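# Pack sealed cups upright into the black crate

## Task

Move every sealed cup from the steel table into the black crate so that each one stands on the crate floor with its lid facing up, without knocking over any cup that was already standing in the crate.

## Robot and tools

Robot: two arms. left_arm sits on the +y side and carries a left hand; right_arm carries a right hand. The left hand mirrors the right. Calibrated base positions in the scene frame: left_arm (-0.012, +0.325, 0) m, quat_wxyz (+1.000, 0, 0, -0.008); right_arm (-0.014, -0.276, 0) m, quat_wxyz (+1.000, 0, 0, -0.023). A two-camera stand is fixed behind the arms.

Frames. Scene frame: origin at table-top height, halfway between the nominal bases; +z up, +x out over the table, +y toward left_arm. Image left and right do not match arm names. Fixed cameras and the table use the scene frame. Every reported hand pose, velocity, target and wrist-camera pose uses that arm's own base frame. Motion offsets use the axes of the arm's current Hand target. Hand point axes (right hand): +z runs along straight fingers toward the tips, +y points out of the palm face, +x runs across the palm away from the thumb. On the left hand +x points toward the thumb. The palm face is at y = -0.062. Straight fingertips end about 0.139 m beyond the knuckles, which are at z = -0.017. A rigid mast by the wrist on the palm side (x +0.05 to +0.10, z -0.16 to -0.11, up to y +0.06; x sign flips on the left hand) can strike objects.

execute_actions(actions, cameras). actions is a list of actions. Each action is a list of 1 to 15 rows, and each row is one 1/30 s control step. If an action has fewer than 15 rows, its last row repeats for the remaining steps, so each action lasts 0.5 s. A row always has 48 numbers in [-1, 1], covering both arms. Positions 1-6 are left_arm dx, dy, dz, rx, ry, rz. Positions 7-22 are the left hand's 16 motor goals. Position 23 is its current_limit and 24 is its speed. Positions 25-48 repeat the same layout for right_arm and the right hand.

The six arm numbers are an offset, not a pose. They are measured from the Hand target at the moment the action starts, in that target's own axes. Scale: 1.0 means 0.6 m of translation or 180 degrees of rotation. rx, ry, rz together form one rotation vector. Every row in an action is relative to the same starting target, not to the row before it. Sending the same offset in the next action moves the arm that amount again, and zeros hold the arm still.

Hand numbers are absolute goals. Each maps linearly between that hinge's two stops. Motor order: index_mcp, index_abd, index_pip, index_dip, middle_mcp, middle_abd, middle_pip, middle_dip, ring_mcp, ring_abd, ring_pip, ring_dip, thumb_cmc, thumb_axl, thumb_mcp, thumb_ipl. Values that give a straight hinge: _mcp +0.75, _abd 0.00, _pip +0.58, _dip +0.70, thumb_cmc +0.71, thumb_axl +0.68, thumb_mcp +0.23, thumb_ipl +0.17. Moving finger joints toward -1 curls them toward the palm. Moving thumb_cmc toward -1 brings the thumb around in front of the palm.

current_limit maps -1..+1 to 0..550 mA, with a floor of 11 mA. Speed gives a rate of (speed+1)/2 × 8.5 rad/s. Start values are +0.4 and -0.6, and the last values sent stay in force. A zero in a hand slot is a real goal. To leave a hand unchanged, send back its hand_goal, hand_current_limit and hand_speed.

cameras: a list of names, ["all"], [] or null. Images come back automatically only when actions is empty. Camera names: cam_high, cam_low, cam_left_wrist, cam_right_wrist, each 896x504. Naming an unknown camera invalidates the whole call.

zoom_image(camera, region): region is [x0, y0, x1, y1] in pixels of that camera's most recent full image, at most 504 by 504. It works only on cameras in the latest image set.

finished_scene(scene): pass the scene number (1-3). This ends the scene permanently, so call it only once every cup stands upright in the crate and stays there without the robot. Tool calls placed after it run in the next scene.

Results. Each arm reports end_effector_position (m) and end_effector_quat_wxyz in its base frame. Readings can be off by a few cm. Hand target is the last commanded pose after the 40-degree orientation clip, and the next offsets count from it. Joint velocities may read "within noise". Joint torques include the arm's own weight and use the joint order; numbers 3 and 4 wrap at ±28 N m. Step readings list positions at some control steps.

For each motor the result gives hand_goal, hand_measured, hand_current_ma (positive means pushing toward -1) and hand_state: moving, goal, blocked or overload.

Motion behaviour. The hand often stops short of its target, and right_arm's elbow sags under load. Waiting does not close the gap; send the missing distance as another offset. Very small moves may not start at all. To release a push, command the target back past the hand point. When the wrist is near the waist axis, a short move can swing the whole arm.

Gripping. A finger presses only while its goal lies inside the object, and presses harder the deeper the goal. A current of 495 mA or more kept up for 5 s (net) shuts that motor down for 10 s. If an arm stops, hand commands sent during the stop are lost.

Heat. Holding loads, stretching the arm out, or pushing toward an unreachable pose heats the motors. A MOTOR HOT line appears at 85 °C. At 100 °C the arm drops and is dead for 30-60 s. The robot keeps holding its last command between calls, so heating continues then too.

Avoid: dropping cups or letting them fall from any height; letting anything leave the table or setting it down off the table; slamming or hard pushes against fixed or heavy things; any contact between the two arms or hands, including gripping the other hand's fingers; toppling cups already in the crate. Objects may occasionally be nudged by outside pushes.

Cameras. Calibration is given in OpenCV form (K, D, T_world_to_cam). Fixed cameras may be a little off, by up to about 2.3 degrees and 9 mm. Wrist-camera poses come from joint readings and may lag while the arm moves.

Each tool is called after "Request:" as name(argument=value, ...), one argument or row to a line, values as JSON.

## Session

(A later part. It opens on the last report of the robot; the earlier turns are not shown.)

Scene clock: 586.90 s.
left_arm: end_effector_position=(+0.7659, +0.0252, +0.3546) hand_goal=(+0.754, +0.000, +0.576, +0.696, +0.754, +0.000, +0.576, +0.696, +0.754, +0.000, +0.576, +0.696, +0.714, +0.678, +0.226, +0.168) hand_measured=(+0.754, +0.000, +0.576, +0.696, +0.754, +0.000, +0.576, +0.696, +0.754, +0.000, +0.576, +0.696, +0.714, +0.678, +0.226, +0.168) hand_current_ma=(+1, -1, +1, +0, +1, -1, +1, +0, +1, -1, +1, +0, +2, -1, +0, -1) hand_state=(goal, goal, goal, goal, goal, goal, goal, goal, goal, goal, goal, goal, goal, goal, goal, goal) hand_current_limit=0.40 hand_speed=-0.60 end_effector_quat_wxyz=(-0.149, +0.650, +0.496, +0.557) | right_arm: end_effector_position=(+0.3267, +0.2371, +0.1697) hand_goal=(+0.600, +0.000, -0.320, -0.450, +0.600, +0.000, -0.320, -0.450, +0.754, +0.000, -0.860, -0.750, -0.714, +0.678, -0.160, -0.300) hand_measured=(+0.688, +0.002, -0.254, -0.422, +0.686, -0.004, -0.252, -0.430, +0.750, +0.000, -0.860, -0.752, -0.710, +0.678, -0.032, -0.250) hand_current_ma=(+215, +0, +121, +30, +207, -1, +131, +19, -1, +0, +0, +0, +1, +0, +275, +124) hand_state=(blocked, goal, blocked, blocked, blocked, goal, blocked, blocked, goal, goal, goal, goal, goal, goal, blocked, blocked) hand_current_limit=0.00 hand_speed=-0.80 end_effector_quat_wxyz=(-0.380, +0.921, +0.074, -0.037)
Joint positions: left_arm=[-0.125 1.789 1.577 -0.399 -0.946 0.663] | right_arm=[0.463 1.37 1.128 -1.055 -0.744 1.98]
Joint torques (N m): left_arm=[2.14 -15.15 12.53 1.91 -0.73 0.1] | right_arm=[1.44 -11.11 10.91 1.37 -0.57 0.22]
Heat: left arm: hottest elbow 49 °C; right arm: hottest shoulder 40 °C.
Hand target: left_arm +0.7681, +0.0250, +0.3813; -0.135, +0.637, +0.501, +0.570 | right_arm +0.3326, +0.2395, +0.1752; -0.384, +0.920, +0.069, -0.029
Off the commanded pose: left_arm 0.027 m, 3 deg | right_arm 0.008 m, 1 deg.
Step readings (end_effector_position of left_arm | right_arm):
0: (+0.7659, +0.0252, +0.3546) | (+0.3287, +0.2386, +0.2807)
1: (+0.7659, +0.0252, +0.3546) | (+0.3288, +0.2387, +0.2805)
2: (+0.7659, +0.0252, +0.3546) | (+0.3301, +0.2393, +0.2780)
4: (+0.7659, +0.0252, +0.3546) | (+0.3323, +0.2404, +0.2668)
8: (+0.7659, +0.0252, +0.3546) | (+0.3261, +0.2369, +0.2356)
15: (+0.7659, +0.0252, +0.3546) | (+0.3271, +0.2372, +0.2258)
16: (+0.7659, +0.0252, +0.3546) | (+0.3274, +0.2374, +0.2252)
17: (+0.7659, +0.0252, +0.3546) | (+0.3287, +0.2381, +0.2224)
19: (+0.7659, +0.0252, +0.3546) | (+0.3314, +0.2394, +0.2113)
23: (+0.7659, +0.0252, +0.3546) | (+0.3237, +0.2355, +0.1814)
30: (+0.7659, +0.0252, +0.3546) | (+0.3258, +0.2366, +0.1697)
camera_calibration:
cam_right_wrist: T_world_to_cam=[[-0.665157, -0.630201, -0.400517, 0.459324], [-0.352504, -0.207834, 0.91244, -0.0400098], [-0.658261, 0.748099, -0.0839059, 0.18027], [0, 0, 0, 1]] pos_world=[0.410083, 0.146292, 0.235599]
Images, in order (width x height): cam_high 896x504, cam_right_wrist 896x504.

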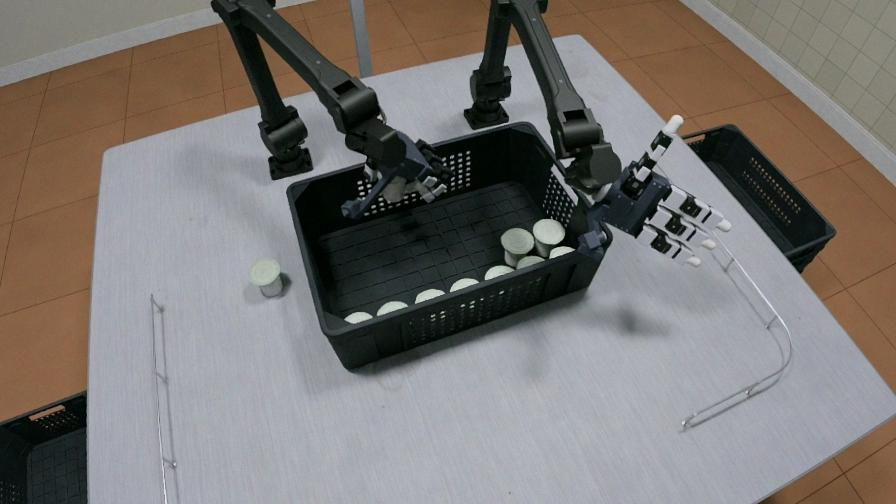

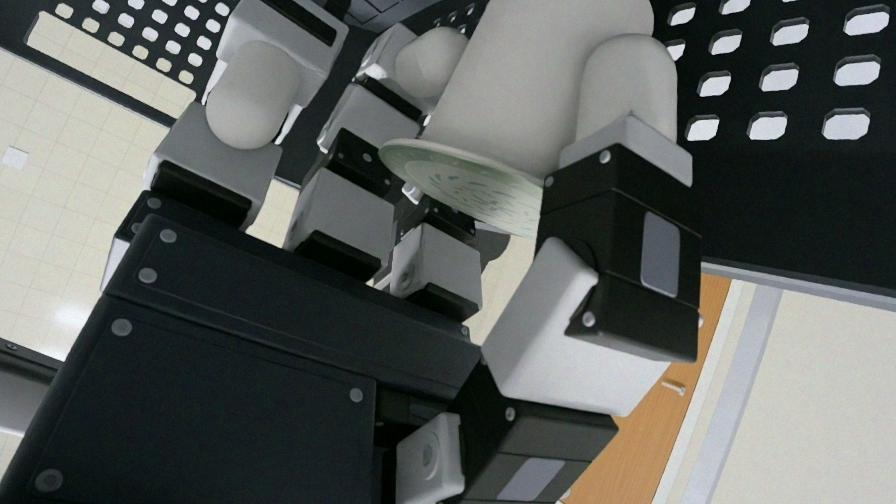

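Request:
execute_actions(
  actions=[
    [[0,0,0,0,0,0,0.754,0,0.576,0.696,0.754,0,0.576,0.696,0.754,0,0.576,0.696,0.714,0.678,0.226,0.168,0.4,-0.6,0,0.065,0.065,0,0,0,0.60,0,-0.32,-0.45,0.60,0,-0.32,-0.45,0.753,0,-0.86,-0.75,-0.714,0.678,-0.16,-0.30,0,-0.8]],
    [[0,0,0,0,0,0,0.754,0,0.576,0.696,0.754,0,0.576,0.696,0.754,0,0.576,0.696,0.714,0.678,0.226,0.168,0.4,-0.6,0,0.047,0.047,0,0,0,0.60,0,-0.32,-0.45,0.60,0,-0.32,-0.45,0.753,0,-0.86,-0.75,-0.714,0.678,-0.16,-0.30,0,-0.8]],
  ],
  cameras=["cam_high","cam_right_wrist"],
)

Scene clock: 617.03 s.
left_arm: end_effector_position=(+0.7659, +0.0252, +0.3546) hand_goal=(+0.754, +0.000, +0.576, +0.696, +0.754, +0.000, +0.576, +0.696, +0.754, +0.000, +0.576, +0.696, +0.714, +0.678, +0.226, +0.168) hand_measured=(+0.754, +0.000, +0.576, +0.696, +0.754, +0.000, +0.576, +0.696, +0.754, +0.000, +0.576, +0.696, +0.714, +0.678, +0.226, +0.168) hand_current_ma=(+1, -1, +1, +0, +1, -1, +1, +0, +1, -1, +1, +0, +2, -1, +0, -1) hand_state=(goal, goal, goal, goal, goal, goal, goal, goal, goal, goal, goal, goal, goal, goal, goal, goal) hand_current_limit=0.40 hand_speed=-0.60 end_effector_quat_wxyz=(-0.149, +0.650, +0.496, +0.557) | right_arm: end_effector_position=(+0.3270, +0.2371, +0.0772) hand_goal=(+0.600, +0.000, -0.320, -0.450, +0.600, +0.000, -0.320, -0.450, +0.754, +0.000, -0.860, -0.750, -0.714, +0.678, -0.160, -0.300) hand_measured=(+0.688, +0.002, -0.254, -0.422, +0.686, -0.004, -0.252, -0.430, +0.750, +0.000, -0.860, -0.752, -0.710, +0.678, -0.032, -0.250) hand_current_ma=(+215, +0, +121, +30, +207, -1, +131, +19, -1, +0, +0, +0, +1, +0, +275, +124) hand_state=(blocked, goal, blocked, blocked, blocked, goal, blocked, blocked, goal, goal, goal, goal, goal, goal, blocked, blocked) hand_current_limit=0.00 hand_speed=-0.80 end_effector_quat_wxyz=(-0.381, +0.921, +0.074, -0.034)
Joint positions: left_arm=[-0.125 1.789 1.577 -0.399 -0.946 0.663] | right_arm=[0.463 1.459 0.959 -0.79 -0.743 1.982]
Joint torques (N m): left_arm=[2.26 -15.15 12.53 1.85 -0.73 0.09] | right_arm=[1.49 -11.34 9.7 1.4 -0.59 0.23]
Heat: left arm: hottest elbow 49 °C; right arm: hottest shoulder 37 °C.
Hand target: left_arm +0.7681, +0.0250, +0.3813; -0.135, +0.637, +0.501, +0.570 | right_arm +0.3323, +0.2400, +0.0802; -0.384, +0.920, +0.069, -0.029
Off the commanded pose: left_arm 0.027 m, 3 deg | right_arm 0.007 m, 1 deg.
Step readings (end_effector_position of left_arm | right_arm):
0: (+0.7659, +0.0252, +0.3546) | (+0.3267, +0.2371, +0.1697)
1: (+0.7659, +0.0252, +0.3546) | (+0.3267, +0.2371, +0.1693)
2: (+0.7659, +0.0252, +0.3546) | (+0.3279, +0.2377, +0.1672)
4: (+0.7659, +0.0252, +0.3546) | (+0.3305, +0.2390, +0.1579)
8: (+0.7659, +0.0252, +0.3546) | (+0.3243, +0.2359, +0.1310)
15: (+0.7659, +0.0252, +0.3546) | (+0.3255, +0.2363, +0.1153)
16: (+0.7659, +0.0252, +0.3546) | (+0.3263, +0.2367, +0.1153)
17: (+0.7659, +0.0252, +0.3546) | (+0.3277, +0.2374, +0.1143)
19: (+0.7659, +0.0252, +0.3546) | (+0.3302, +0.2387, +0.1086)
23: (+0.7659, +0.0252, +0.3546) | (+0.3274, +0.2373, +0.0906)
30: (+0.7659, +0.0252, +0.3546) | (+0.3264, +0.2368, +0.0772)
camera_calibration:
cam_right_wrist: T_world_to_cam=[[-0.664205, -0.628418, -0.404873, 0.422107], [-0.357383, -0.208764, 0.910327, 0.0464398], [-0.656589, 0.749338, -0.0859239, 0.171972], [0, 0, 0, 1]] pos_world=[0.409877, 0.146089, 0.143401]
Images, in order (width x height): cam_high 896x504, cam_right_wrist 896x504.

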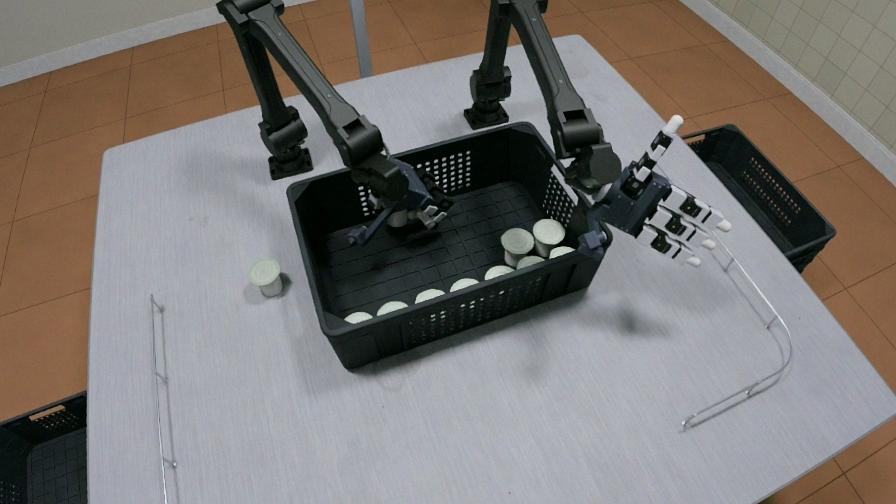

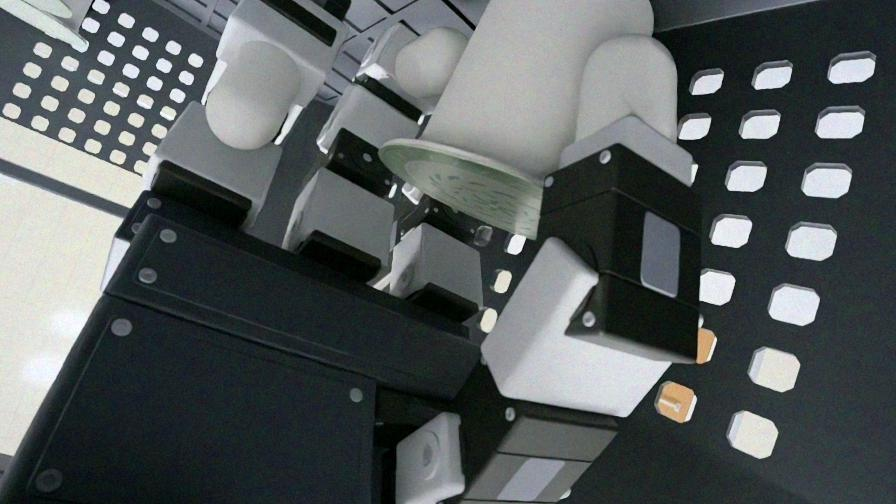

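Request:
execute_actions(
  actions=[
    [[0,0,0,0,0,0,0.754,0,0.576,0.696,0.754,0,0.576,0.696,0.754,0,0.576,0.696,0.714,0.678,0.226,0.168,0.4,-0.6,0,0.028,0.028,0,0,0,0.60,0,-0.32,-0.45,0.60,0,-0.32,-0.45,0.753,0,-0.86,-0.75,-0.714,0.678,-0.16,-0.30,0,-0.8]],
  ],
  cameras=["cam_right_wrist"],
)

Scene clock: 624.23 s.
left_arm: end_effector_position=(+0.7659, +0.0252, +0.3546) hand_goal=(+0.754, +0.000, +0.576, +0.696, +0.754, +0.000, +0.576, +0.696, +0.754, +0.000, +0.576, +0.696, +0.714, +0.678, +0.226, +0.168) hand_measured=(+0.754, +0.000, +0.576, +0.696, +0.754, +0.000, +0.576, +0.696, +0.754, +0.000, +0.576, +0.696, +0.714, +0.678, +0.226, +0.168) hand_current_ma=(+1, -1, +1, +0, +1, -1, +1, +0, +1, -1, +1, +0, +2, -1, +0, -1) hand_state=(goal, goal, goal, goal, goal, goal, goal, goal, goal, goal, goal, goal, goal, goal, goal, goal) hand_current_limit=0.40 hand_speed=-0.60 end_effector_quat_wxyz=(-0.149, +0.650, +0.496, +0.557) | right_arm: end_effector_position=(+0.3273, +0.2373, +0.0550) hand_goal=(+0.600, +0.000, -0.320, -0.450, +0.600, +0.000, -0.320, -0.450, +0.754, +0.000, -0.860, -0.750, -0.714, +0.678, -0.160, -0.300) hand_measured=(+0.688, +0.002, -0.254, -0.422, +0.686, -0.004, -0.252, -0.430, +0.750, +0.000, -0.860, -0.752, -0.710, +0.678, -0.032, -0.250) hand_current_ma=(+215, +0, +121, +30, +207, -1, +131, +19, -1, +0, +0, +0, +1, +0, +275, +124) hand_state=(blocked, goal, blocked, blocked, blocked, goal, blocked, blocked, goal, goal, goal, goal, goal, goal, blocked, blocked) hand_current_limit=0.00 hand_speed=-0.80 end_effector_quat_wxyz=(-0.381, +0.921, +0.075, -0.033)
Joint positions: left_arm=[-0.125 1.789 1.577 -0.399 -0.946 0.663] | right_arm=[0.463 1.491 0.925 -0.721 -0.743 1.983]
Joint torques (N m): left_arm=[2.37 -15.09 12.53 1.84 -0.73 0.11] | right_arm=[1.55 -11.16 9.37 1.42 -0.59 0.23]
Heat: left arm: hottest elbow 50 °C; right arm: hottest shoulder 37 °C.
Hand target: left_arm +0.7681, +0.0250, +0.3813; -0.135, +0.637, +0.501, +0.570 | right_arm +0.3322, +0.2400, +0.0563; -0.384, +0.920, +0.068, -0.030
Off the commanded pose: left_arm 0.027 m, 3 deg | right_arm 0.006 m, 1 deg.
Step readings (end_effector_position of left_arm | right_arm):
0: (+0.7659, +0.0252, +0.3546) | (+0.3270, +0.2371, +0.0772)
1: (+0.7659, +0.0252, +0.3546) | (+0.3271, +0.2372, +0.0772)
2: (+0.7659, +0.0252, +0.3546) | (+0.3278, +0.2375, +0.0767)
4: (+0.7659, +0.0252, +0.3546) | (+0.3296, +0.2384, +0.0737)
8: (+0.7659, +0.0252, +0.3546) | (+0.3291, +0.2382, +0.0638)
15: (+0.7659, +0.0252, +0.3546) | (+0.3269, +0.2370, +0.0550)
camera_calibration:
cam_right_wrist: T_world_to_cam=[[-0.663527, -0.627112, -0.407999, 0.413132], [-0.36027, -0.210124, 0.908875, 0.06815], [-0.655696, 0.750053, -0.0865068, 0.169739], [0, 0, 0, 1]] pos_world=[0.409974, 0.146087, 0.121301]
Images, in order (width x height): cam_right_wrist 896x504.

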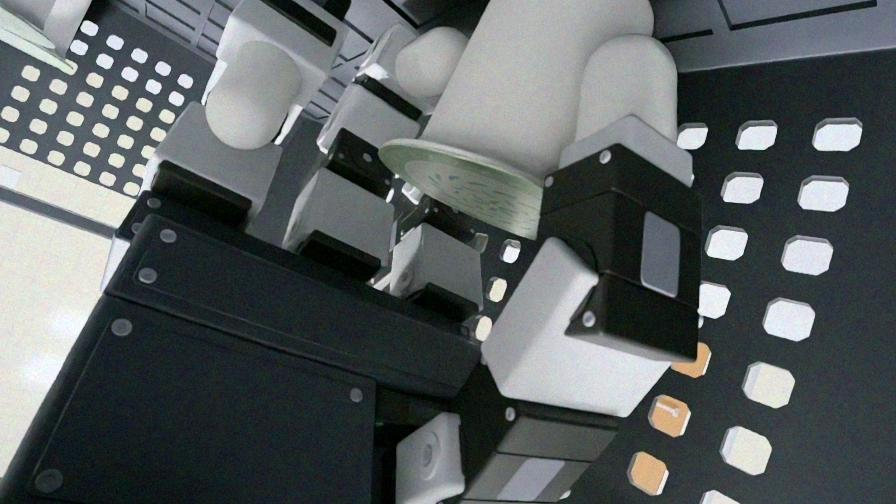

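Request:
execute_actions(
  actions=[
    [[0,0,0,0,0,0,0.754,0,0.576,0.696,0.754,0,0.576,0.696,0.754,0,0.576,0.696,0.714,0.678,0.226,0.168,0.4,-0.6,0,0.014,0.014,0,0,0,0.60,0,-0.32,-0.45,0.60,0,-0.32,-0.45,0.753,0,-0.86,-0.75,-0.714,0.678,-0.16,-0.30,0,-0.8]],
  ],
  cameras=["cam_right_wrist","cam_low"],
)

Scene clock: 629.60 s.
left_arm: end_effector_position=(+0.7659, +0.0252, +0.3546) hand_goal=(+0.754, +0.000, +0.576, +0.696, +0.754, +0.000, +0.576, +0.696, +0.754, +0.000, +0.576, +0.696, +0.714, +0.678, +0.226, +0.168) hand_measured=(+0.754, +0.000, +0.576, +0.696, +0.754, +0.000, +0.576, +0.696, +0.754, +0.000, +0.576, +0.696, +0.714, +0.678, +0.226, +0.168) hand_current_ma=(+1, -1, +1, +0, +1, -1, +1, +0, +1, -1, +1, +0, +2, -1, +0, -1) hand_state=(goal, goal, goal, goal, goal, goal, goal, goal, goal, goal, goal, goal, goal, goal, goal, goal) hand_current_limit=0.40 hand_speed=-0.60 end_effector_quat_wxyz=(-0.149, +0.650, +0.496, +0.557) | right_arm: end_effector_position=(+0.3286, +0.2379, +0.0452) hand_goal=(+0.600, +0.000, -0.320, -0.450, +0.600, +0.000, -0.320, -0.450, +0.754, +0.000, -0.860, -0.750, -0.714, +0.678, -0.160, -0.300) hand_measured=(+0.688, +0.002, -0.254, -0.422, +0.686, -0.004, -0.252, -0.430, +0.750, +0.000, -0.860, -0.752, -0.710, +0.678, -0.032, -0.250) hand_current_ma=(+215, +0, +121, +30, +207, -1, +131, +19, -1, +0, +0, +0, +1, +0, +275, +124) hand_state=(blocked, goal, blocked, blocked, blocked, goal, blocked, blocked, goal, goal, goal, goal, goal, goal, blocked, blocked) hand_current_limit=0.00 hand_speed=-0.80 end_effector_quat_wxyz=(-0.382, +0.920, +0.076, -0.030)
Joint positions: left_arm=[-0.125 1.789 1.577 -0.399 -0.946 0.663] | right_arm=[0.463 1.506 0.912 -0.686 -0.743 1.983]
Joint torques (N m): left_arm=[2.37 -15.33 12.55 1.87 -0.71 0.1] | right_arm=[1.55 -10.93 9.02 1.44 -0.58 0.23]
Heat: left arm: hottest elbow 50 °C; right arm: hottest shoulder 37 °C.
Hand target: left_arm +0.7681, +0.0250, +0.3813; -0.135, +0.637, +0.501, +0.570 | right_arm +0.3323, +0.2402, +0.0445; -0.384, +0.920, +0.068, -0.030
Off the commanded pose: left_arm 0.027 m, 3 deg | right_arm 0.004 m, 1 deg.
Step readings (end_effector_position of left_arm | right_arm):
0: (+0.7659, +0.0252, +0.3546) | (+0.3273, +0.2373, +0.0550)
1: (+0.7659, +0.0252, +0.3546) | (+0.3274, +0.2373, +0.0550)
2: (+0.7659, +0.0252, +0.3546) | (+0.3279, +0.2376, +0.0548)
4: (+0.7659, +0.0252, +0.3546) | (+0.3293, +0.2382, +0.0538)
8: (+0.7659, +0.0252, +0.3546) | (+0.3297, +0.2385, +0.0494)
15: (+0.7659, +0.0252, +0.3546) | (+0.3283, +0.2378, +0.0452)
camera_calibration:
cam_right_wrist: T_world_to_cam=[[-0.66156, -0.625893, -0.413033, 0.409655], [-0.364993, -0.212389, 0.906461, 0.0799349], [-0.655071, 0.750432, -0.0879387, 0.168961], [0, 0, 0, 1]] pos_world=[0.410869, 0.146584, 0.111601]
Images, in order (width x height): cam_low 896x504, cam_right_wrist 896x504.

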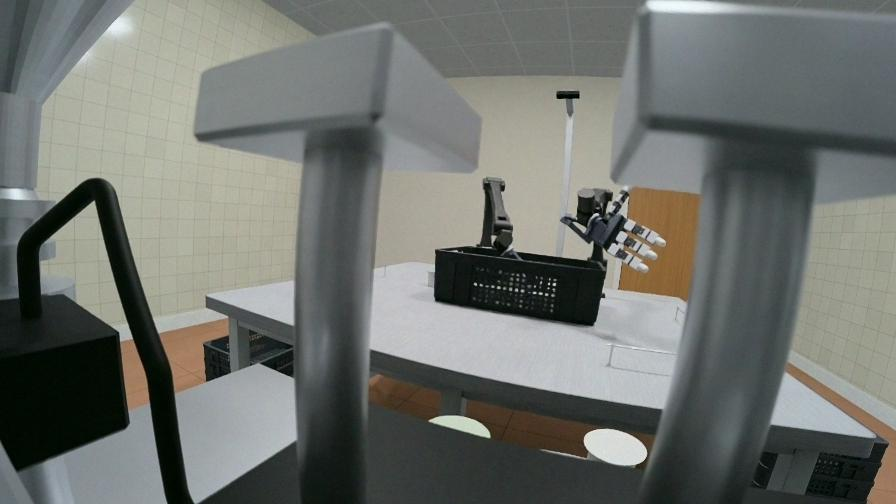

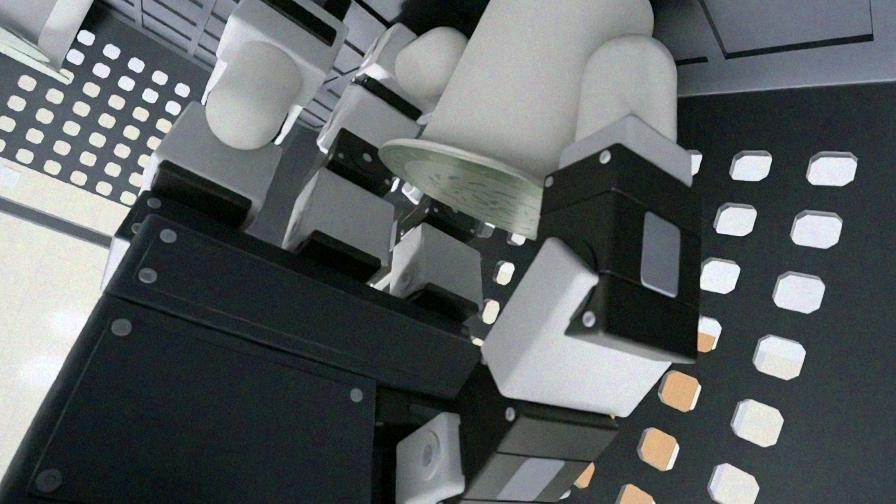

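Request:
execute_actions(
  actions=[
    [[0,0,0,0,0,0,0.754,0,0.576,0.696,0.754,0,0.576,0.696,0.754,0,0.576,0.696,0.714,0.678,0.226,0.168,0.4,-0.6,0,0.011,0.011,0,0,0,0.60,0,-0.32,-0.45,0.60,0,-0.32,-0.45,0.753,0,-0.86,-0.75,-0.714,0.678,-0.16,-0.30,0,-0.8]],
  ],
  cameras=["cam_right_wrist"],
)

Scene clock: 635.93 s.
left_arm: end_effector_position=(+0.7659, +0.0252, +0.3546) hand_goal=(+0.754, +0.000, +0.576, +0.696, +0.754, +0.000, +0.576, +0.696, +0.754, +0.000, +0.576, +0.696, +0.714, +0.678, +0.226, +0.168) hand_measured=(+0.754, +0.000, +0.576, +0.696, +0.754, +0.000, +0.576, +0.696, +0.754, +0.000, +0.576, +0.696, +0.714, +0.678, +0.226, +0.168) hand_current_ma=(+1, -1, +1, +0, +1, -1, +1, +0, +1, -1, +1, +0, +2, -1, +0, -1) hand_state=(goal, goal, goal, goal, goal, goal, goal, goal, goal, goal, goal, goal, goal, goal, goal, goal) hand_current_limit=0.40 hand_speed=-0.60 end_effector_quat_wxyz=(-0.149, +0.650, +0.496, +0.557) | right_arm: end_effector_position=(+0.3300, +0.2391, +0.0428) hand_goal=(+0.600, +0.000, -0.320, -0.450, +0.600, +0.000, -0.320, -0.450, +0.754, +0.000, -0.860, -0.750, -0.714, +0.678, -0.160, -0.300) hand_measured=(+0.686, +0.002, -0.268, -0.442, +0.678, -0.004, -0.258, -0.434, +0.750, +0.000, -0.860, -0.752, -0.710, +0.678, -0.026, -0.250) hand_current_ma=(+208, +0, +84, +5, +177, -1, +113, +13, -1, +0, +0, +0, +1, +0, +275, +124) hand_state=(blocked, goal, blocked, goal, blocked, goal, blocked, goal, goal, goal, goal, goal, goal, goal, blocked, blocked) hand_current_limit=0.00 hand_speed=-0.80 end_effector_quat_wxyz=(-0.385, +0.920, +0.073, -0.026)
Joint positions: left_arm=[-0.125 1.789 1.577 -0.399 -0.946 0.663] | right_arm=[0.463 1.509 0.906 -0.664 -0.743 1.993]
Joint torques (N m): left_arm=[2.37 -15.15 12.46 1.85 -0.72 0.11] | right_arm=[1.55 -9.88 8.5 1.7 -0.57 0.16]
Heat: left arm: hottest elbow 50 °C; right arm: hottest shoulder 37 °C.
Hand target: left_arm +0.7681, +0.0250, +0.3813; -0.135, +0.637, +0.501, +0.570 | right_arm +0.3322, +0.2402, +0.0352; -0.384, +0.920, +0.069, -0.030
Off the commanded pose: left_arm 0.027 m, 3 deg | right_arm 0.008 m, 1 deg.
Step readings (end_effector_position of left_arm | right_arm):
0: (+0.7659, +0.0252, +0.3546) | (+0.3286, +0.2379, +0.0452)
1: (+0.7659, +0.0252, +0.3546) | (+0.3286, +0.2379, +0.0452)
2: (+0.7659, +0.0252, +0.3546) | (+0.3289, +0.2381, +0.0450)
4: (+0.7659, +0.0252, +0.3546) | (+0.3295, +0.2385, +0.0444)
8: (+0.7659, +0.0252, +0.3546) | (+0.3299, +0.2389, +0.0432)
15: (+0.7659, +0.0252, +0.3546) | (+0.3299, +0.2390, +0.0428)
camera_calibration:
cam_right_wrist: T_world_to_cam=[[-0.663664, -0.61914, -0.419781, 0.40965], [-0.371372, -0.214423, 0.903386, 0.0855516], [-0.649333, 0.755439, -0.0876256, 0.165731], [0, 0, 0, 1]] pos_world=[0.411256, 0.146775, 0.109199]
Images, in order (width x height): cam_right_wrist 896x504.

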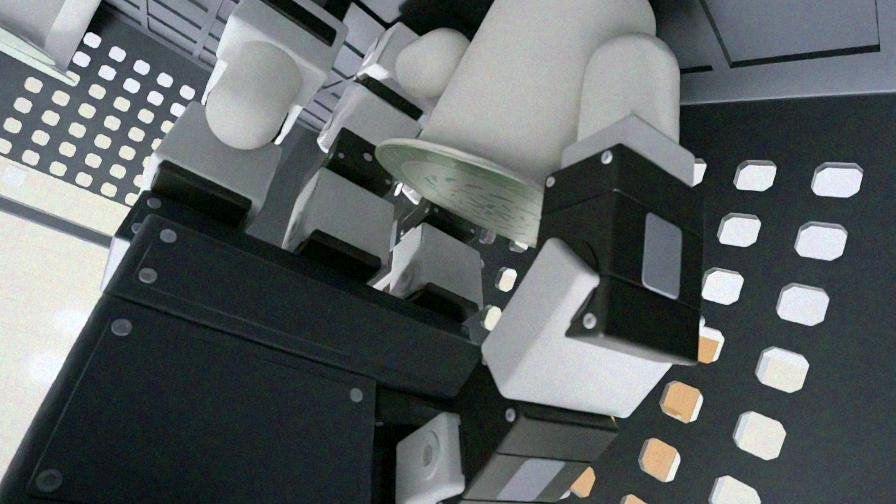

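Request:
execute_actions(
  actions=[
    [[0,0,0,0,0,0,0.754,0,0.576,0.696,0.754,0,0.576,0.696,0.754,0,0.576,0.696,0.714,0.678,0.226,0.168,0.4,-0.6,0,-0.006,-0.006,0,0,0,0.66,0,-0.28,-0.43,0.66,0,-0.28,-0.43,0.753,0,-0.86,-0.75,-0.714,0.678,-0.07,-0.27,0,-0.8]],
    [[0,0,0,0,0,0,0.754,0,0.576,0.696,0.754,0,0.576,0.696,0.754,0,0.576,0.696,0.714,0.678,0.226,0.168,0.4,-0.6,0,0,0,0,0,0,0.73,0,-0.26,-0.42,0.73,0,-0.26,-0.42,0.753,0,-0.86,-0.75,-0.714,0.678,-0.02,-0.24,0,-0.8]],
    [[0,0,0,0,0,0,0.754,0,0.576,0.696,0.754,0,0.576,0.696,0.754,0,0.576,0.696,0.714,0.678,0.226,0.168,0.4,-0.6,0,0,0,0,0,0,0.85,0,-0.24,-0.40,0.85,0,-0.24,-0.40,0.753,0,-0.86,-0.75,-0.714,0.678,0.05,-0.22,0.2,-0.75]],
    [[0,0,0,0,0,0,0.754,0,0.576,0.696,0.754,0,0.576,0.696,0.754,0,0.576,0.696,0.714,0.678,0.226,0.168,0.4,-0.6,0,0,0,0,0,0,0.959,0,-0.226,-0.391,0.959,0,-0.226,-0.391,0.753,0,-0.86,-0.75,-0.714,0.678,0.09,-0.211,0.2,-0.6]],
  ],
  cameras=["cam_right_wrist"],
)

Scene clock: 648.43 s.
left_arm: end_effector_position=(+0.7659, +0.0252, +0.3546) hand_goal=(+0.754, +0.000, +0.576, +0.696, +0.754, +0.000, +0.576, +0.696, +0.754, +0.000, +0.576, +0.696, +0.714, +0.678, +0.226, +0.168) hand_measured=(+0.754, +0.000, +0.576, +0.696, +0.754, +0.000, +0.576, +0.696, +0.754, +0.000, +0.576, +0.696, +0.714, +0.678, +0.226, +0.168) hand_current_ma=(+1, -1, +1, +0, +1, -1, +1, +0, +1, -1, +1, +0, +2, -1, +0, -1) hand_state=(goal, goal, goal, goal, goal, goal, goal, goal, goal, goal, goal, goal, goal, goal, goal, goal) hand_current_limit=0.40 hand_speed=-0.60 end_effector_quat_wxyz=(-0.149, +0.650, +0.496, +0.557) | right_arm: end_effector_position=(+0.3299, +0.2392, +0.0428) hand_goal=(+0.960, +0.000, -0.226, -0.390, +0.960, +0.000, -0.226, -0.390, +0.754, +0.000, -0.860, -0.750, -0.714, +0.678, +0.090, -0.210) hand_measured=(+0.944, +0.002, -0.228, -0.392, +0.944, -0.002, -0.228, -0.392, +0.750, +0.000, -0.860, -0.752, -0.710, +0.678, +0.084, -0.212) hand_current_ma=(-15, +0, -1, -1, -13, -1, -1, -1, -1, +0, +0, +0, +1, +0, -4, -1) hand_state=(goal, goal, goal, goal, goal, goal, goal, goal, goal, goal, goal, goal, goal, goal, goal, goal) hand_current_limit=0.20 hand_speed=-0.60 end_effector_quat_wxyz=(-0.385, +0.920, +0.073, -0.026)
Joint positions: left_arm=[-0.125 1.789 1.577 -0.399 -0.946 0.663] | right_arm=[0.463 1.509 0.906 -0.664 -0.743 1.994]
Joint torques (N m): left_arm=[2.26 -15.27 12.55 1.89 -0.72 0.08] | right_arm=[1.55 -10.64 9.1 1.03 -0.55 0.14]
Heat: left arm: hottest elbow 50 °C; right arm: hottest shoulder 37 °C.
Hand target: left_arm +0.7681, +0.0250, +0.3813; -0.135, +0.637, +0.501, +0.570 | right_arm +0.3322, +0.2401, +0.0402; -0.384, +0.920, +0.068, -0.030
Off the commanded pose: left_arm 0.027 m, 3 deg | right_arm 0.004 m, 1 deg.
Step readings (end_effector_position of left_arm | right_arm):
0: (+0.7659, +0.0252, +0.3546) | (+0.3299, +0.2391, +0.0428)
1: (+0.7659, +0.0252, +0.3546) | (+0.3299, +0.2391, +0.0428)
2: (+0.7659, +0.0252, +0.3546) | (+0.3299, +0.2392, +0.0428)
4: (+0.7659, +0.0252, +0.3546) | (+0.3299, +0.2392, +0.0428)
8: (+0.7659, +0.0252, +0.3546) | (+0.3299, +0.2392, +0.0428)
15: (+0.7659, +0.0252, +0.3546) | (+0.3299, +0.2392, +0.0428)
16: (+0.7659, +0.0252, +0.3546) | (+0.3299, +0.2392, +0.0428)
17: (+0.7659, +0.0252, +0.3546) | (+0.3299, +0.2392, +0.0428)
19: (+0.7659, +0.0252, +0.3546) | (+0.3299, +0.2392, +0.0428)
23: (+0.7659, +0.0252, +0.3546) | (+0.3299, +0.2392, +0.0428)
30: (+0.7659, +0.0252, +0.3546) | (+0.3299, +0.2392, +0.0428)
31: (+0.7659, +0.0252, +0.3546) | (+0.3299, +0.2392, +0.0428)
32: (+0.7659, +0.0252, +0.3546) | (+0.3299, +0.2392, +0.0428)
34: (+0.7659, +0.0252, +0.3546) | (+0.3299, +0.2392, +0.0428)
38: (+0.7659, +0.0252, +0.3546) | (+0.3299, +0.2392, +0.0428)
45: (+0.7659, +0.0252, +0.3546) | (+0.3299, +0.2392, +0.0428)
46: (+0.7659, +0.0252, +0.3546) | (+0.3299, +0.2392, +0.0428)
47: (+0.7659, +0.0252, +0.3546) | (+0.3299, +0.2392, +0.0428)
49: (+0.7659, +0.0252, +0.3546) | (+0.3299, +0.2392, +0.0428)
53: (+0.7659, +0.0252, +0.3546) | (+0.3299, +0.2392, +0.0428)
60: (+0.7659, +0.0252, +0.3546) | (+0.3299, +0.2392, +0.0428)
camera_calibration:
cam_right_wrist: T_world_to_cam=[[-0.663945, -0.618852, -0.41976, 0.409674], [-0.370875, -0.214917, 0.903473, 0.0854858], [-0.649329, 0.755535, -0.0868234, 0.165479], [0, 0, 0, 1]] pos_world=[0.411156, 0.146874, 0.109098]
Images, in order (width x height): cam_right_wrist 896x504.

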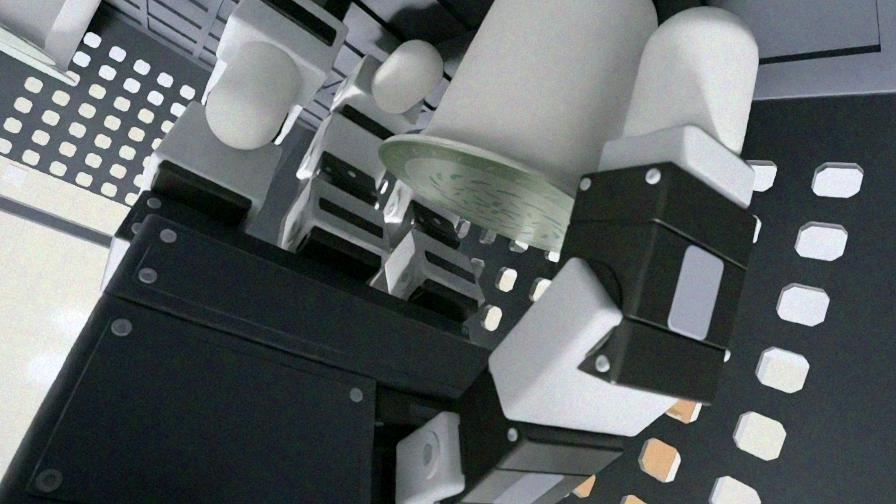

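Request:
execute_actions(
  actions=[
    [[0,0,0,0,0,0,0.754,0,0.576,0.696,0.754,0,0.576,0.696,0.754,0,0.576,0.696,0.714,0.678,0.226,0.168,0.4,-0.6,0,0,0,0,0,0,1.0,0,-0.20,-0.36,1.0,0,-0.20,-0.36,0.753,0,-0.86,-0.75,-0.714,0.678,0.16,-0.19,0.2,-0.6]],
    [[0,0,0,0,0,0,0.754,0,0.576,0.696,0.754,0,0.576,0.696,0.754,0,0.576,0.696,0.714,0.678,0.226,0.168,0.4,-0.6,0,-0.04,-0.04,0,0,0,1.0,0,-0.20,-0.36,1.0,0,-0.20,-0.36,0.753,0,-0.86,-0.75,-0.714,0.678,0.16,-0.19,0.2,-0.6]],
  ],
  cameras=["cam_right_wrist"],
)

Scene clock: 659.43 s.
left_arm: end_effector_position=(+0.7659, +0.0252, +0.3546) hand_goal=(+0.754, +0.000, +0.576, +0.696, +0.754, +0.000, +0.576, +0.696, +0.754, +0.000, +0.576, +0.696, +0.714, +0.678, +0.226, +0.168) hand_measured=(+0.754, +0.000, +0.576, +0.696, +0.754, +0.000, +0.576, +0.696, +0.754, +0.000, +0.576, +0.696, +0.714, +0.678, +0.226, +0.168) hand_current_ma=(+1, -1, +1, +0, +1, -1, +1, +0, +1, -1, +1, +0, +2, -1, +0, -1) hand_state=(goal, goal, goal, goal, goal, goal, goal, goal, goal, goal, goal, goal, goal, goal, goal, goal) hand_current_limit=0.40 hand_speed=-0.60 end_effector_quat_wxyz=(-0.149, +0.650, +0.496, +0.557) | right_arm: end_effector_position=(+0.3244, +0.2348, +0.0551) hand_goal=(+1.000, +0.000, -0.200, -0.360, +1.000, +0.000, -0.200, -0.360, +0.754, +0.000, -0.860, -0.750, -0.714, +0.678, +0.160, -0.190) hand_measured=(+0.984, -0.026, -0.202, -0.362, +0.984, -0.002, -0.204, -0.362, +0.750, +0.000, -0.860, -0.752, -0.712, +0.678, +0.152, -0.192) hand_current_ma=(-15, -21, +0, -1, -14, -1, -1, -1, -1, +0, +0, +0, +1, +0, -5, -1) hand_state=(goal, blocked, goal, goal, goal, goal, goal, goal, goal, goal, goal, goal, goal, goal, goal, goal) hand_current_limit=0.20 hand_speed=-0.60 end_effector_quat_wxyz=(-0.376, +0.923, +0.066, -0.040)
Joint positions: left_arm=[-0.125 1.789 1.577 -0.399 -0.946 0.663] | right_arm=[0.462 1.492 0.929 -0.739 -0.737 1.994]
Joint torques (N m): left_arm=[2.32 -15.03 12.51 1.87 -0.72 0.09] | right_arm=[1.61 -13.68 11.26 -0.02 -0.85 0.14]
Heat: left arm: hottest elbow 50 °C; right arm: hottest shoulder 37 °C.
Hand target: left_arm +0.7681, +0.0250, +0.3813; -0.135, +0.637, +0.501, +0.570 | right_arm +0.3323, +0.2400, +0.0742; -0.384, +0.920, +0.069, -0.029
Off the commanded pose: left_arm 0.027 m, 3 deg | right_arm 0.021 m, 2 deg.
Step readings (end_effector_position of left_arm | right_arm):
0: (+0.7659, +0.0252, +0.3546) | (+0.3299, +0.2392, +0.0428)
1: (+0.7659, +0.0252, +0.3546) | (+0.3299, +0.2392, +0.0428)
2: (+0.7659, +0.0252, +0.3546) | (+0.3299, +0.2392, +0.0428)
4: (+0.7659, +0.0252, +0.3546) | (+0.3299, +0.2392, +0.0428)
8: (+0.7659, +0.0252, +0.3546) | (+0.3299, +0.2392, +0.0428)
15: (+0.7659, +0.0252, +0.3546) | (+0.3299, +0.2392, +0.0428)
16: (+0.7659, +0.0252, +0.3546) | (+0.3298, +0.2391, +0.0428)
17: (+0.7659, +0.0252, +0.3546) | (+0.3283, +0.2384, +0.0427)
19: (+0.7659, +0.0252, +0.3546) | (+0.3254, +0.2364, +0.0430)
23: (+0.7659, +0.0252, +0.3546) | (+0.3248, +0.2352, +0.0484)
30: (+0.7659, +0.0252, +0.3546) | (+0.3245, +0.2348, +0.0550)
camera_calibration:
cam_right_wrist: T_world_to_cam=[[-0.677421, -0.625833, -0.386567, 0.412671], [-0.344809, -0.194048, 0.918397, 0.0572223], [-0.649775, 0.755433, -0.0843408, 0.166361], [0, 0, 0, 1]] pos_world=[0.40738, 0.143692, 0.121003]
Images, in order (width x height): cam_right_wrist 896x504.

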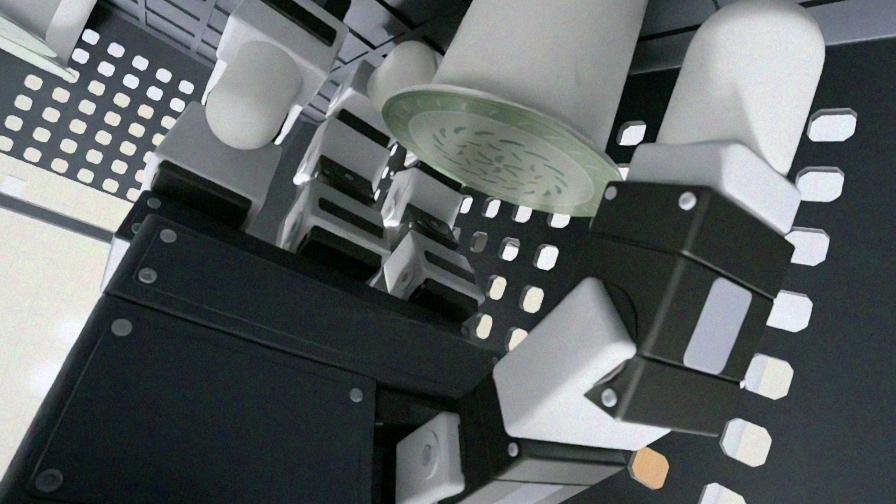

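Request:
execute_actions(
  actions=[
    [[0,0,0,0,0,0,0.754,0,0.576,0.696,0.754,0,0.576,0.696,0.754,0,0.576,0.696,0.714,0.678,0.226,0.168,0.4,-0.6,0.0067,-0.0071,0.0354,0,0,0,1.0,0,-0.10,-0.28,1.0,0,-0.10,-0.28,0.753,0,-0.86,-0.75,-0.714,0.678,0.16,-0.19,0.2,-0.6]],
  ],
  cameras=["cam_right_wrist"],
)

Scene clock: 690.93 s.
left_arm: end_effector_position=(+0.7659, +0.0252, +0.3546) hand_goal=(+0.754, +0.000, +0.576, +0.696, +0.754, +0.000, +0.576, +0.696, +0.754, +0.000, +0.576, +0.696, +0.714, +0.678, +0.226, +0.168) hand_measured=(+0.754, +0.000, +0.576, +0.696, +0.754, +0.000, +0.576, +0.696, +0.754, +0.000, +0.576, +0.696, +0.714, +0.678, +0.226, +0.168) hand_current_ma=(+1, -1, +1, +0, +1, -1, +1, +0, +1, -1, +1, +0, +2, -1, +0, -1) hand_state=(goal, goal, goal, goal, goal, goal, goal, goal, goal, goal, goal, goal, goal, goal, goal, goal) hand_current_limit=0.40 hand_speed=-0.60 end_effector_quat_wxyz=(-0.149, +0.650, +0.496, +0.557) | right_arm: end_effector_position=(+0.3258, +0.2456, +0.0563) hand_goal=(+1.000, +0.000, -0.100, -0.280, +1.000, +0.000, -0.100, -0.280, +0.754, +0.000, -0.860, -0.750, -0.714, +0.678, +0.160, -0.190) hand_measured=(+0.978, -0.018, -0.110, -0.284, +0.984, -0.002, -0.104, -0.282, +0.750, +0.000, -0.860, -0.752, -0.712, +0.678, +0.154, -0.192) hand_current_ma=(-25, -12, -6, -1, -14, -1, -1, -1, -1, +0, +0, +0, +1, +0, -5, -1) hand_state=(blocked, goal, goal, goal, goal, goal, goal, goal, goal, goal, goal, goal, goal, goal, goal, goal) hand_current_limit=0.20 hand_speed=-0.60 end_effector_quat_wxyz=(-0.380, +0.922, +0.066, -0.033)
Joint positions: left_arm=[-0.125 1.789 1.577 -0.399 -0.946 0.663] | right_arm=[0.483 1.492 0.93 -0.7 -0.731 2.03]
Joint torques (N m): left_arm=[2.26 -15.44 12.52 1.89 -0.74 0.12] | right_arm=[2.9 -10.64 11.51 1.26 -0.59 0.26]
Heat: left arm: hottest elbow 50 °C; right arm: hottest elbow 39 °C.
Hand target: left_arm +0.7681, +0.0250, +0.3813; -0.135, +0.637, +0.501, +0.570 | right_arm +0.3337, +0.2585, +0.0623; -0.384, +0.920, +0.069, -0.029
Off the commanded pose: left_arm 0.027 m, 3 deg | right_arm 0.016 m, 1 deg.
Step readings (end_effector_position of left_arm | right_arm):
0: (+0.7659, +0.0252, +0.3546) | (+0.3244, +0.2348, +0.0551)
1: (+0.7659, +0.0252, +0.3546) | (+0.3244, +0.2347, +0.0551)
2: (+0.7659, +0.0252, +0.3546) | (+0.3254, +0.2346, +0.0550)
4: (+0.7659, +0.0252, +0.3546) | (+0.3265, +0.2358, +0.0553)
8: (+0.7659, +0.0252, +0.3546) | (+0.3264, +0.2424, +0.0558)
15: (+0.7659, +0.0252, +0.3546) | (+0.3261, +0.2454, +0.0562)
camera_calibration:
cam_right_wrist: T_world_to_cam=[[-0.676645, -0.617761, -0.400654, 0.419431], [-0.357381, -0.200201, 0.912249, 0.0646296], [-0.643763, 0.760455, -0.0853116, 0.156048], [0, 0, 0, 1]] pos_world=[0.407361, 0.15338, 0.122401]
Images, in order (width x height): cam_right_wrist 896x504.

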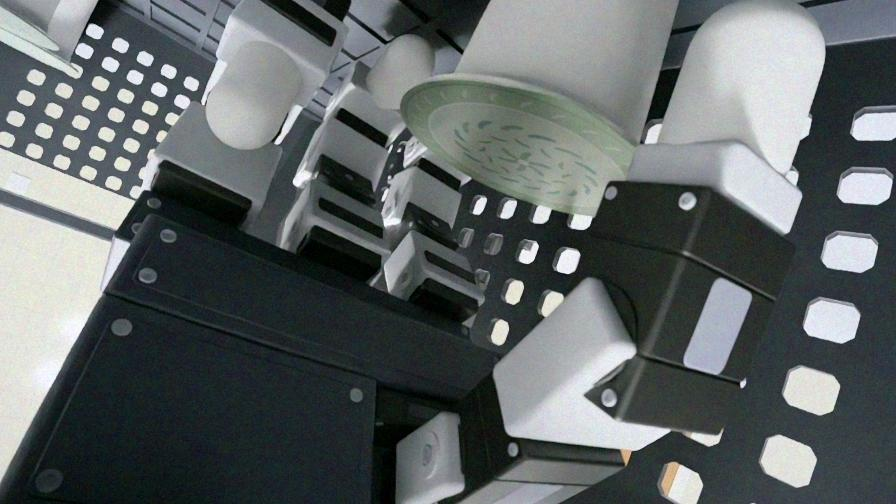

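Request:
execute_actions(
  actions=[
    [[0,0,0,0,0,0,0.754,0,0.576,0.696,0.754,0,0.576,0.696,0.754,0,0.576,0.696,0.714,0.678,0.226,0.168,0.4,-0.6,0.003,-0.032,-0.018,0,0,0,1.0,0,-0.05,-0.22,1.0,0,-0.05,-0.22,0.753,0,-0.86,-0.75,-0.714,0.678,0.16,-0.19,0.2,-0.6]],
  ],
  cameras=["cam_right_wrist","cam_high"],
)

Scene clock: 712.23 s.
left_arm: end_effector_position=(+0.7659, +0.0252, +0.3546) hand_goal=(+0.754, +0.000, +0.576, +0.696, +0.754, +0.000, +0.576, +0.696, +0.754, +0.000, +0.576, +0.696, +0.714, +0.678, +0.226, +0.168) hand_measured=(+0.754, +0.000, +0.576, +0.696, +0.754, +0.000, +0.576, +0.696, +0.754, +0.000, +0.576, +0.696, +0.714, +0.678, +0.226, +0.168) hand_current_ma=(+1, -1, +1, +0, +1, -1, +1, +0, +1, -1, +1, +0, +2, -1, +0, -1) hand_state=(goal, goal, goal, goal, goal, goal, goal, goal, goal, goal, goal, goal, goal, goal, goal, goal) hand_current_limit=0.40 hand_speed=-0.60 end_effector_quat_wxyz=(-0.149, +0.650, +0.496, +0.557) | right_arm: end_effector_position=(+0.3256, +0.2528, +0.0661) hand_goal=(+1.000, +0.000, -0.050, -0.220, +1.000, +0.000, -0.050, -0.220, +0.754, +0.000, -0.860, -0.750, -0.714, +0.678, +0.160, -0.190) hand_measured=(+0.978, -0.014, -0.058, -0.224, +0.984, -0.002, -0.054, -0.222, +0.750, +0.000, -0.860, -0.752, -0.712, +0.678, +0.154, -0.192) hand_current_ma=(-25, -8, -4, -1, -14, -1, -1, -1, -1, +0, +0, +0, +1, +0, -5, -1) hand_state=(blocked, goal, goal, goal, goal, goal, goal, goal, goal, goal, goal, goal, goal, goal, goal, goal) hand_current_limit=0.20 hand_speed=-0.60 end_effector_quat_wxyz=(-0.377, +0.923, +0.065, -0.039)
Joint positions: left_arm=[-0.125 1.789 1.577 -0.399 -0.946 0.663] | right_arm=[0.499 1.492 0.96 -0.733 -0.727 2.046]
Joint torques (N m): left_arm=[2.14 -14.86 12.6 1.83 -0.74 0.08] | right_arm=[2.55 -12.75 12.38 0.44 -0.61 0.23]
Heat: left arm: hottest elbow 50 °C; right arm: hottest elbow 40 °C.
Hand target: left_arm +0.7681, +0.0250, +0.3813; -0.135, +0.637, +0.501, +0.570 | right_arm +0.3346, +0.2646, +0.0836; -0.384, +0.920, +0.069, -0.029
Off the commanded pose: left_arm 0.027 m, 3 deg | right_arm 0.023 m, 1 deg.
Step readings (end_effector_position of left_arm | right_arm):
0: (+0.7659, +0.0252, +0.3546) | (+0.3258, +0.2456, +0.0563)
1: (+0.7659, +0.0252, +0.3546) | (+0.3258, +0.2456, +0.0563)
2: (+0.7659, +0.0252, +0.3546) | (+0.3259, +0.2457, +0.0565)
4: (+0.7659, +0.0252, +0.3546) | (+0.3256, +0.2462, +0.0581)
8: (+0.7659, +0.0252, +0.3546) | (+0.3257, +0.2506, +0.0635)
15: (+0.7659, +0.0252, +0.3546) | (+0.3256, +0.2528, +0.0660)
camera_calibration:
cam_right_wrist: T_world_to_cam=[[-0.67905, -0.622574, -0.388963, 0.428918], [-0.346422, -0.19538, 0.917507, 0.0520194], [-0.647212, 0.757778, -0.0830004, 0.15296], [0, 0, 0, 1]] pos_world=[0.408275, 0.161288, 0.131801]
Images, in order (width x height): cam_high 896x504, cam_right_wrist 896x504.

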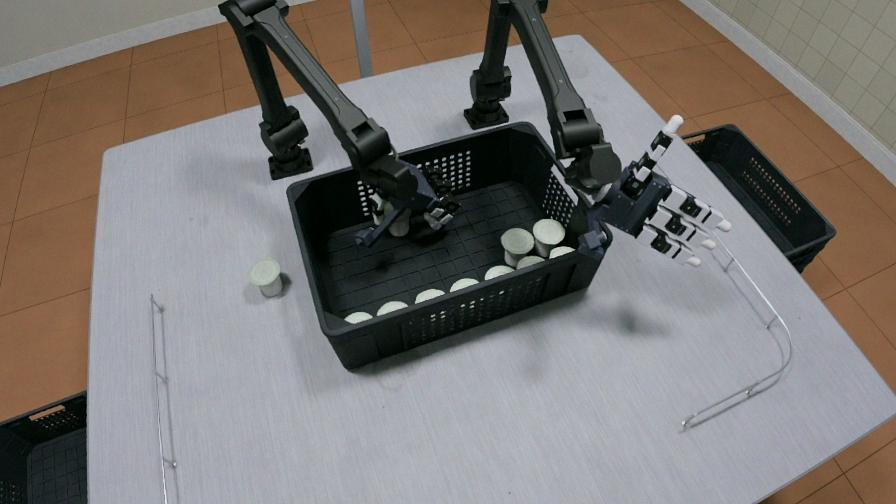

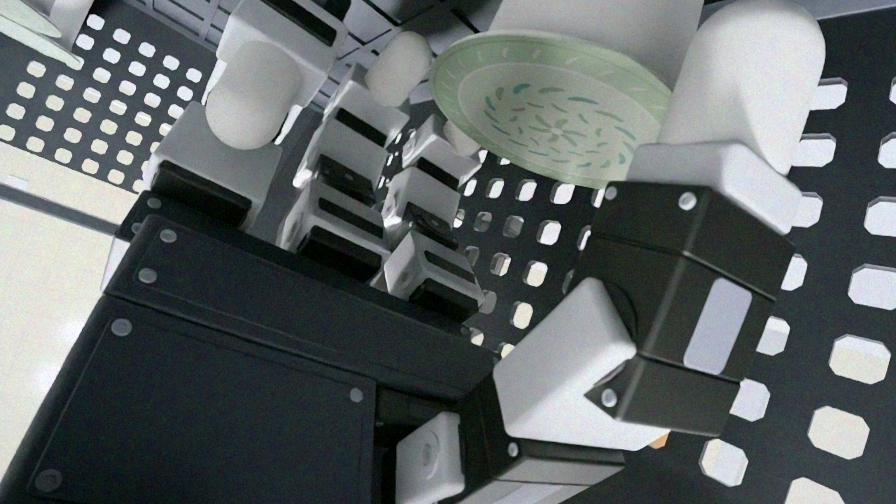

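Request:
execute_actions(
  actions=[
    [[0,0,0,0,0,0,0.754,0,0.576,0.696,0.754,0,0.576,0.696,0.754,0,0.576,0.696,0.714,0.678,0.226,0.168,0.4,-0.6,0,-0.020,-0.026,0,0,0,1.0,0,-0.05,-0.22,1.0,0,-0.05,-0.22,0.753,0,-0.86,-0.75,-0.714,0.678,0.28,-0.17,0.2,-0.4]],
    [[0,0,0,0,0,0,0.754,0,0.576,0.696,0.754,0,0.576,0.696,0.754,0,0.576,0.696,0.714,0.678,0.226,0.168,0.4,-0.6,0,-0.035,-0.035,0,0,0,1.0,0,-0.05,-0.22,1.0,0,-0.05,-0.22,0.753,0,-0.86,-0.75,-0.714,0.678,0.28,-0.17,0.2,-0.6]],
  ],
  cameras=["cam_right_wrist","cam_high"],
)

Scene clock: 721.07 s.
left_arm: end_effector_position=(+0.7659, +0.0252, +0.3546) hand_goal=(+0.754, +0.000, +0.576, +0.696, +0.754, +0.000, +0.576, +0.696, +0.754, +0.000, +0.576, +0.696, +0.714, +0.678, +0.226, +0.168) hand_measured=(+0.754, +0.000, +0.576, +0.696, +0.754, +0.000, +0.576, +0.696, +0.754, +0.000, +0.576, +0.696, +0.714, +0.678, +0.226, +0.168) hand_current_ma=(+1, -1, +1, +0, +1, -1, +1, +0, +1, -1, +1, +0, +2, -1, +0, -1) hand_state=(goal, goal, goal, goal, goal, goal, goal, goal, goal, goal, goal, goal, goal, goal, goal, goal) hand_current_limit=0.40 hand_speed=-0.60 end_effector_quat_wxyz=(-0.149, +0.650, +0.496, +0.557) | right_arm: end_effector_position=(+0.3242, +0.2520, +0.1116) hand_goal=(+1.000, +0.000, -0.050, -0.220, +1.000, +0.000, -0.050, -0.220, +0.754, +0.000, -0.860, -0.750, -0.714, +0.678, +0.280, -0.170) hand_measured=(+0.982, -0.004, -0.054, -0.222, +0.984, -0.002, -0.054, -0.222, +0.750, +0.000, -0.860, -0.752, -0.712, +0.678, +0.272, -0.172) hand_current_ma=(-16, -1, -1, -1, -14, -1, -1, -1, -1, +0, +0, +0, +1, +0, -7, -1) hand_state=(goal, goal, goal, goal, goal, goal, goal, goal, goal, goal, goal, goal, goal, goal, goal, goal) hand_current_limit=0.20 hand_speed=-0.60 end_effector_quat_wxyz=(-0.374, +0.924, +0.062, -0.045)
Joint positions: left_arm=[-0.125 1.789 1.577 -0.399 -0.946 0.663] | right_arm=[0.499 1.44 1.037 -0.878 -0.727 2.046]
Joint torques (N m): left_arm=[2.37 -15.03 12.53 1.85 -0.72 0.11] | right_arm=[2.14 -12.92 13.16 0.57 -0.69 0.17]
Heat: left arm: hottest elbow 50 °C; right arm: hottest elbow 39 °C.
Hand target: left_arm +0.7681, +0.0250, +0.3813; -0.135, +0.637, +0.501, +0.570 | right_arm +0.3350, +0.2618, +0.1327; -0.384, +0.920, +0.069, -0.030
Off the commanded pose: left_arm 0.027 m, 3 deg | right_arm 0.026 m, 2 deg.
Step readings (end_effector_position of left_arm | right_arm):
0: (+0.7659, +0.0252, +0.3546) | (+0.3256, +0.2528, +0.0661)
1: (+0.7659, +0.0252, +0.3546) | (+0.3255, +0.2528, +0.0662)
2: (+0.7659, +0.0252, +0.3546) | (+0.3253, +0.2525, +0.0667)
4: (+0.7659, +0.0252, +0.3546) | (+0.3251, +0.2521, +0.0694)
8: (+0.7659, +0.0252, +0.3546) | (+0.3249, +0.2520, +0.0756)
15: (+0.7659, +0.0252, +0.3546) | (+0.3247, +0.2519, +0.0798)
16: (+0.7659, +0.0252, +0.3546) | (+0.3246, +0.2518, +0.0799)
17: (+0.7659, +0.0252, +0.3546) | (+0.3245, +0.2517, +0.0810)
19: (+0.7659, +0.0252, +0.3546) | (+0.3242, +0.2513, +0.0859)
23: (+0.7659, +0.0252, +0.3546) | (+0.3242, +0.2515, +0.1000)
30: (+0.7659, +0.0252, +0.3546) | (+0.3244, +0.2522, +0.1117)
camera_calibration:
cam_right_wrist: T_world_to_cam=[[-0.684156, -0.625368, -0.375293, 0.445961], [-0.334091, -0.188686, 0.923461, 0.00309612], [-0.648316, 0.757174, -0.0798393, 0.156476], [0, 0, 0, 1]] pos_world=[0.407587, 0.160994, 0.177]
Images, in order (width x height): cam_high 896x504, cam_right_wrist 896x504.

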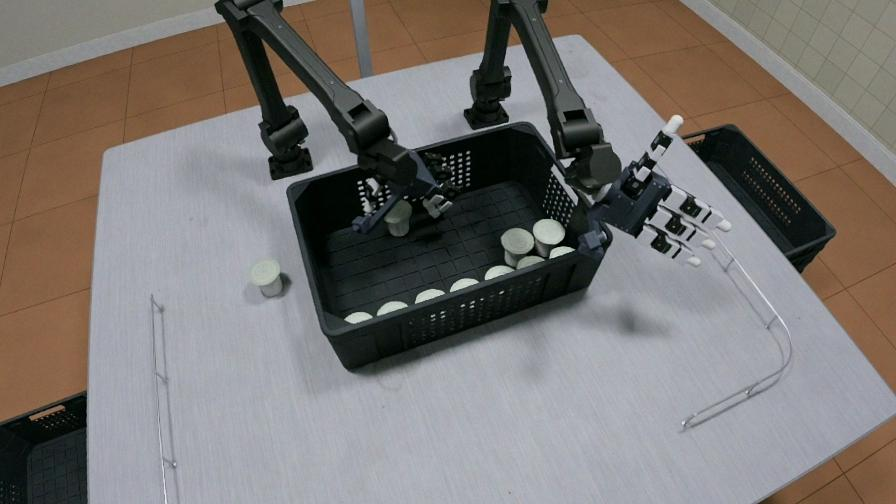

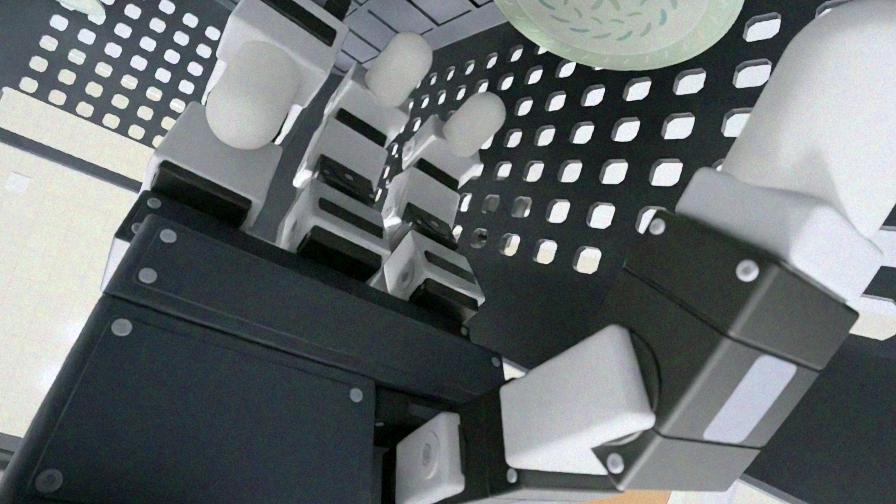

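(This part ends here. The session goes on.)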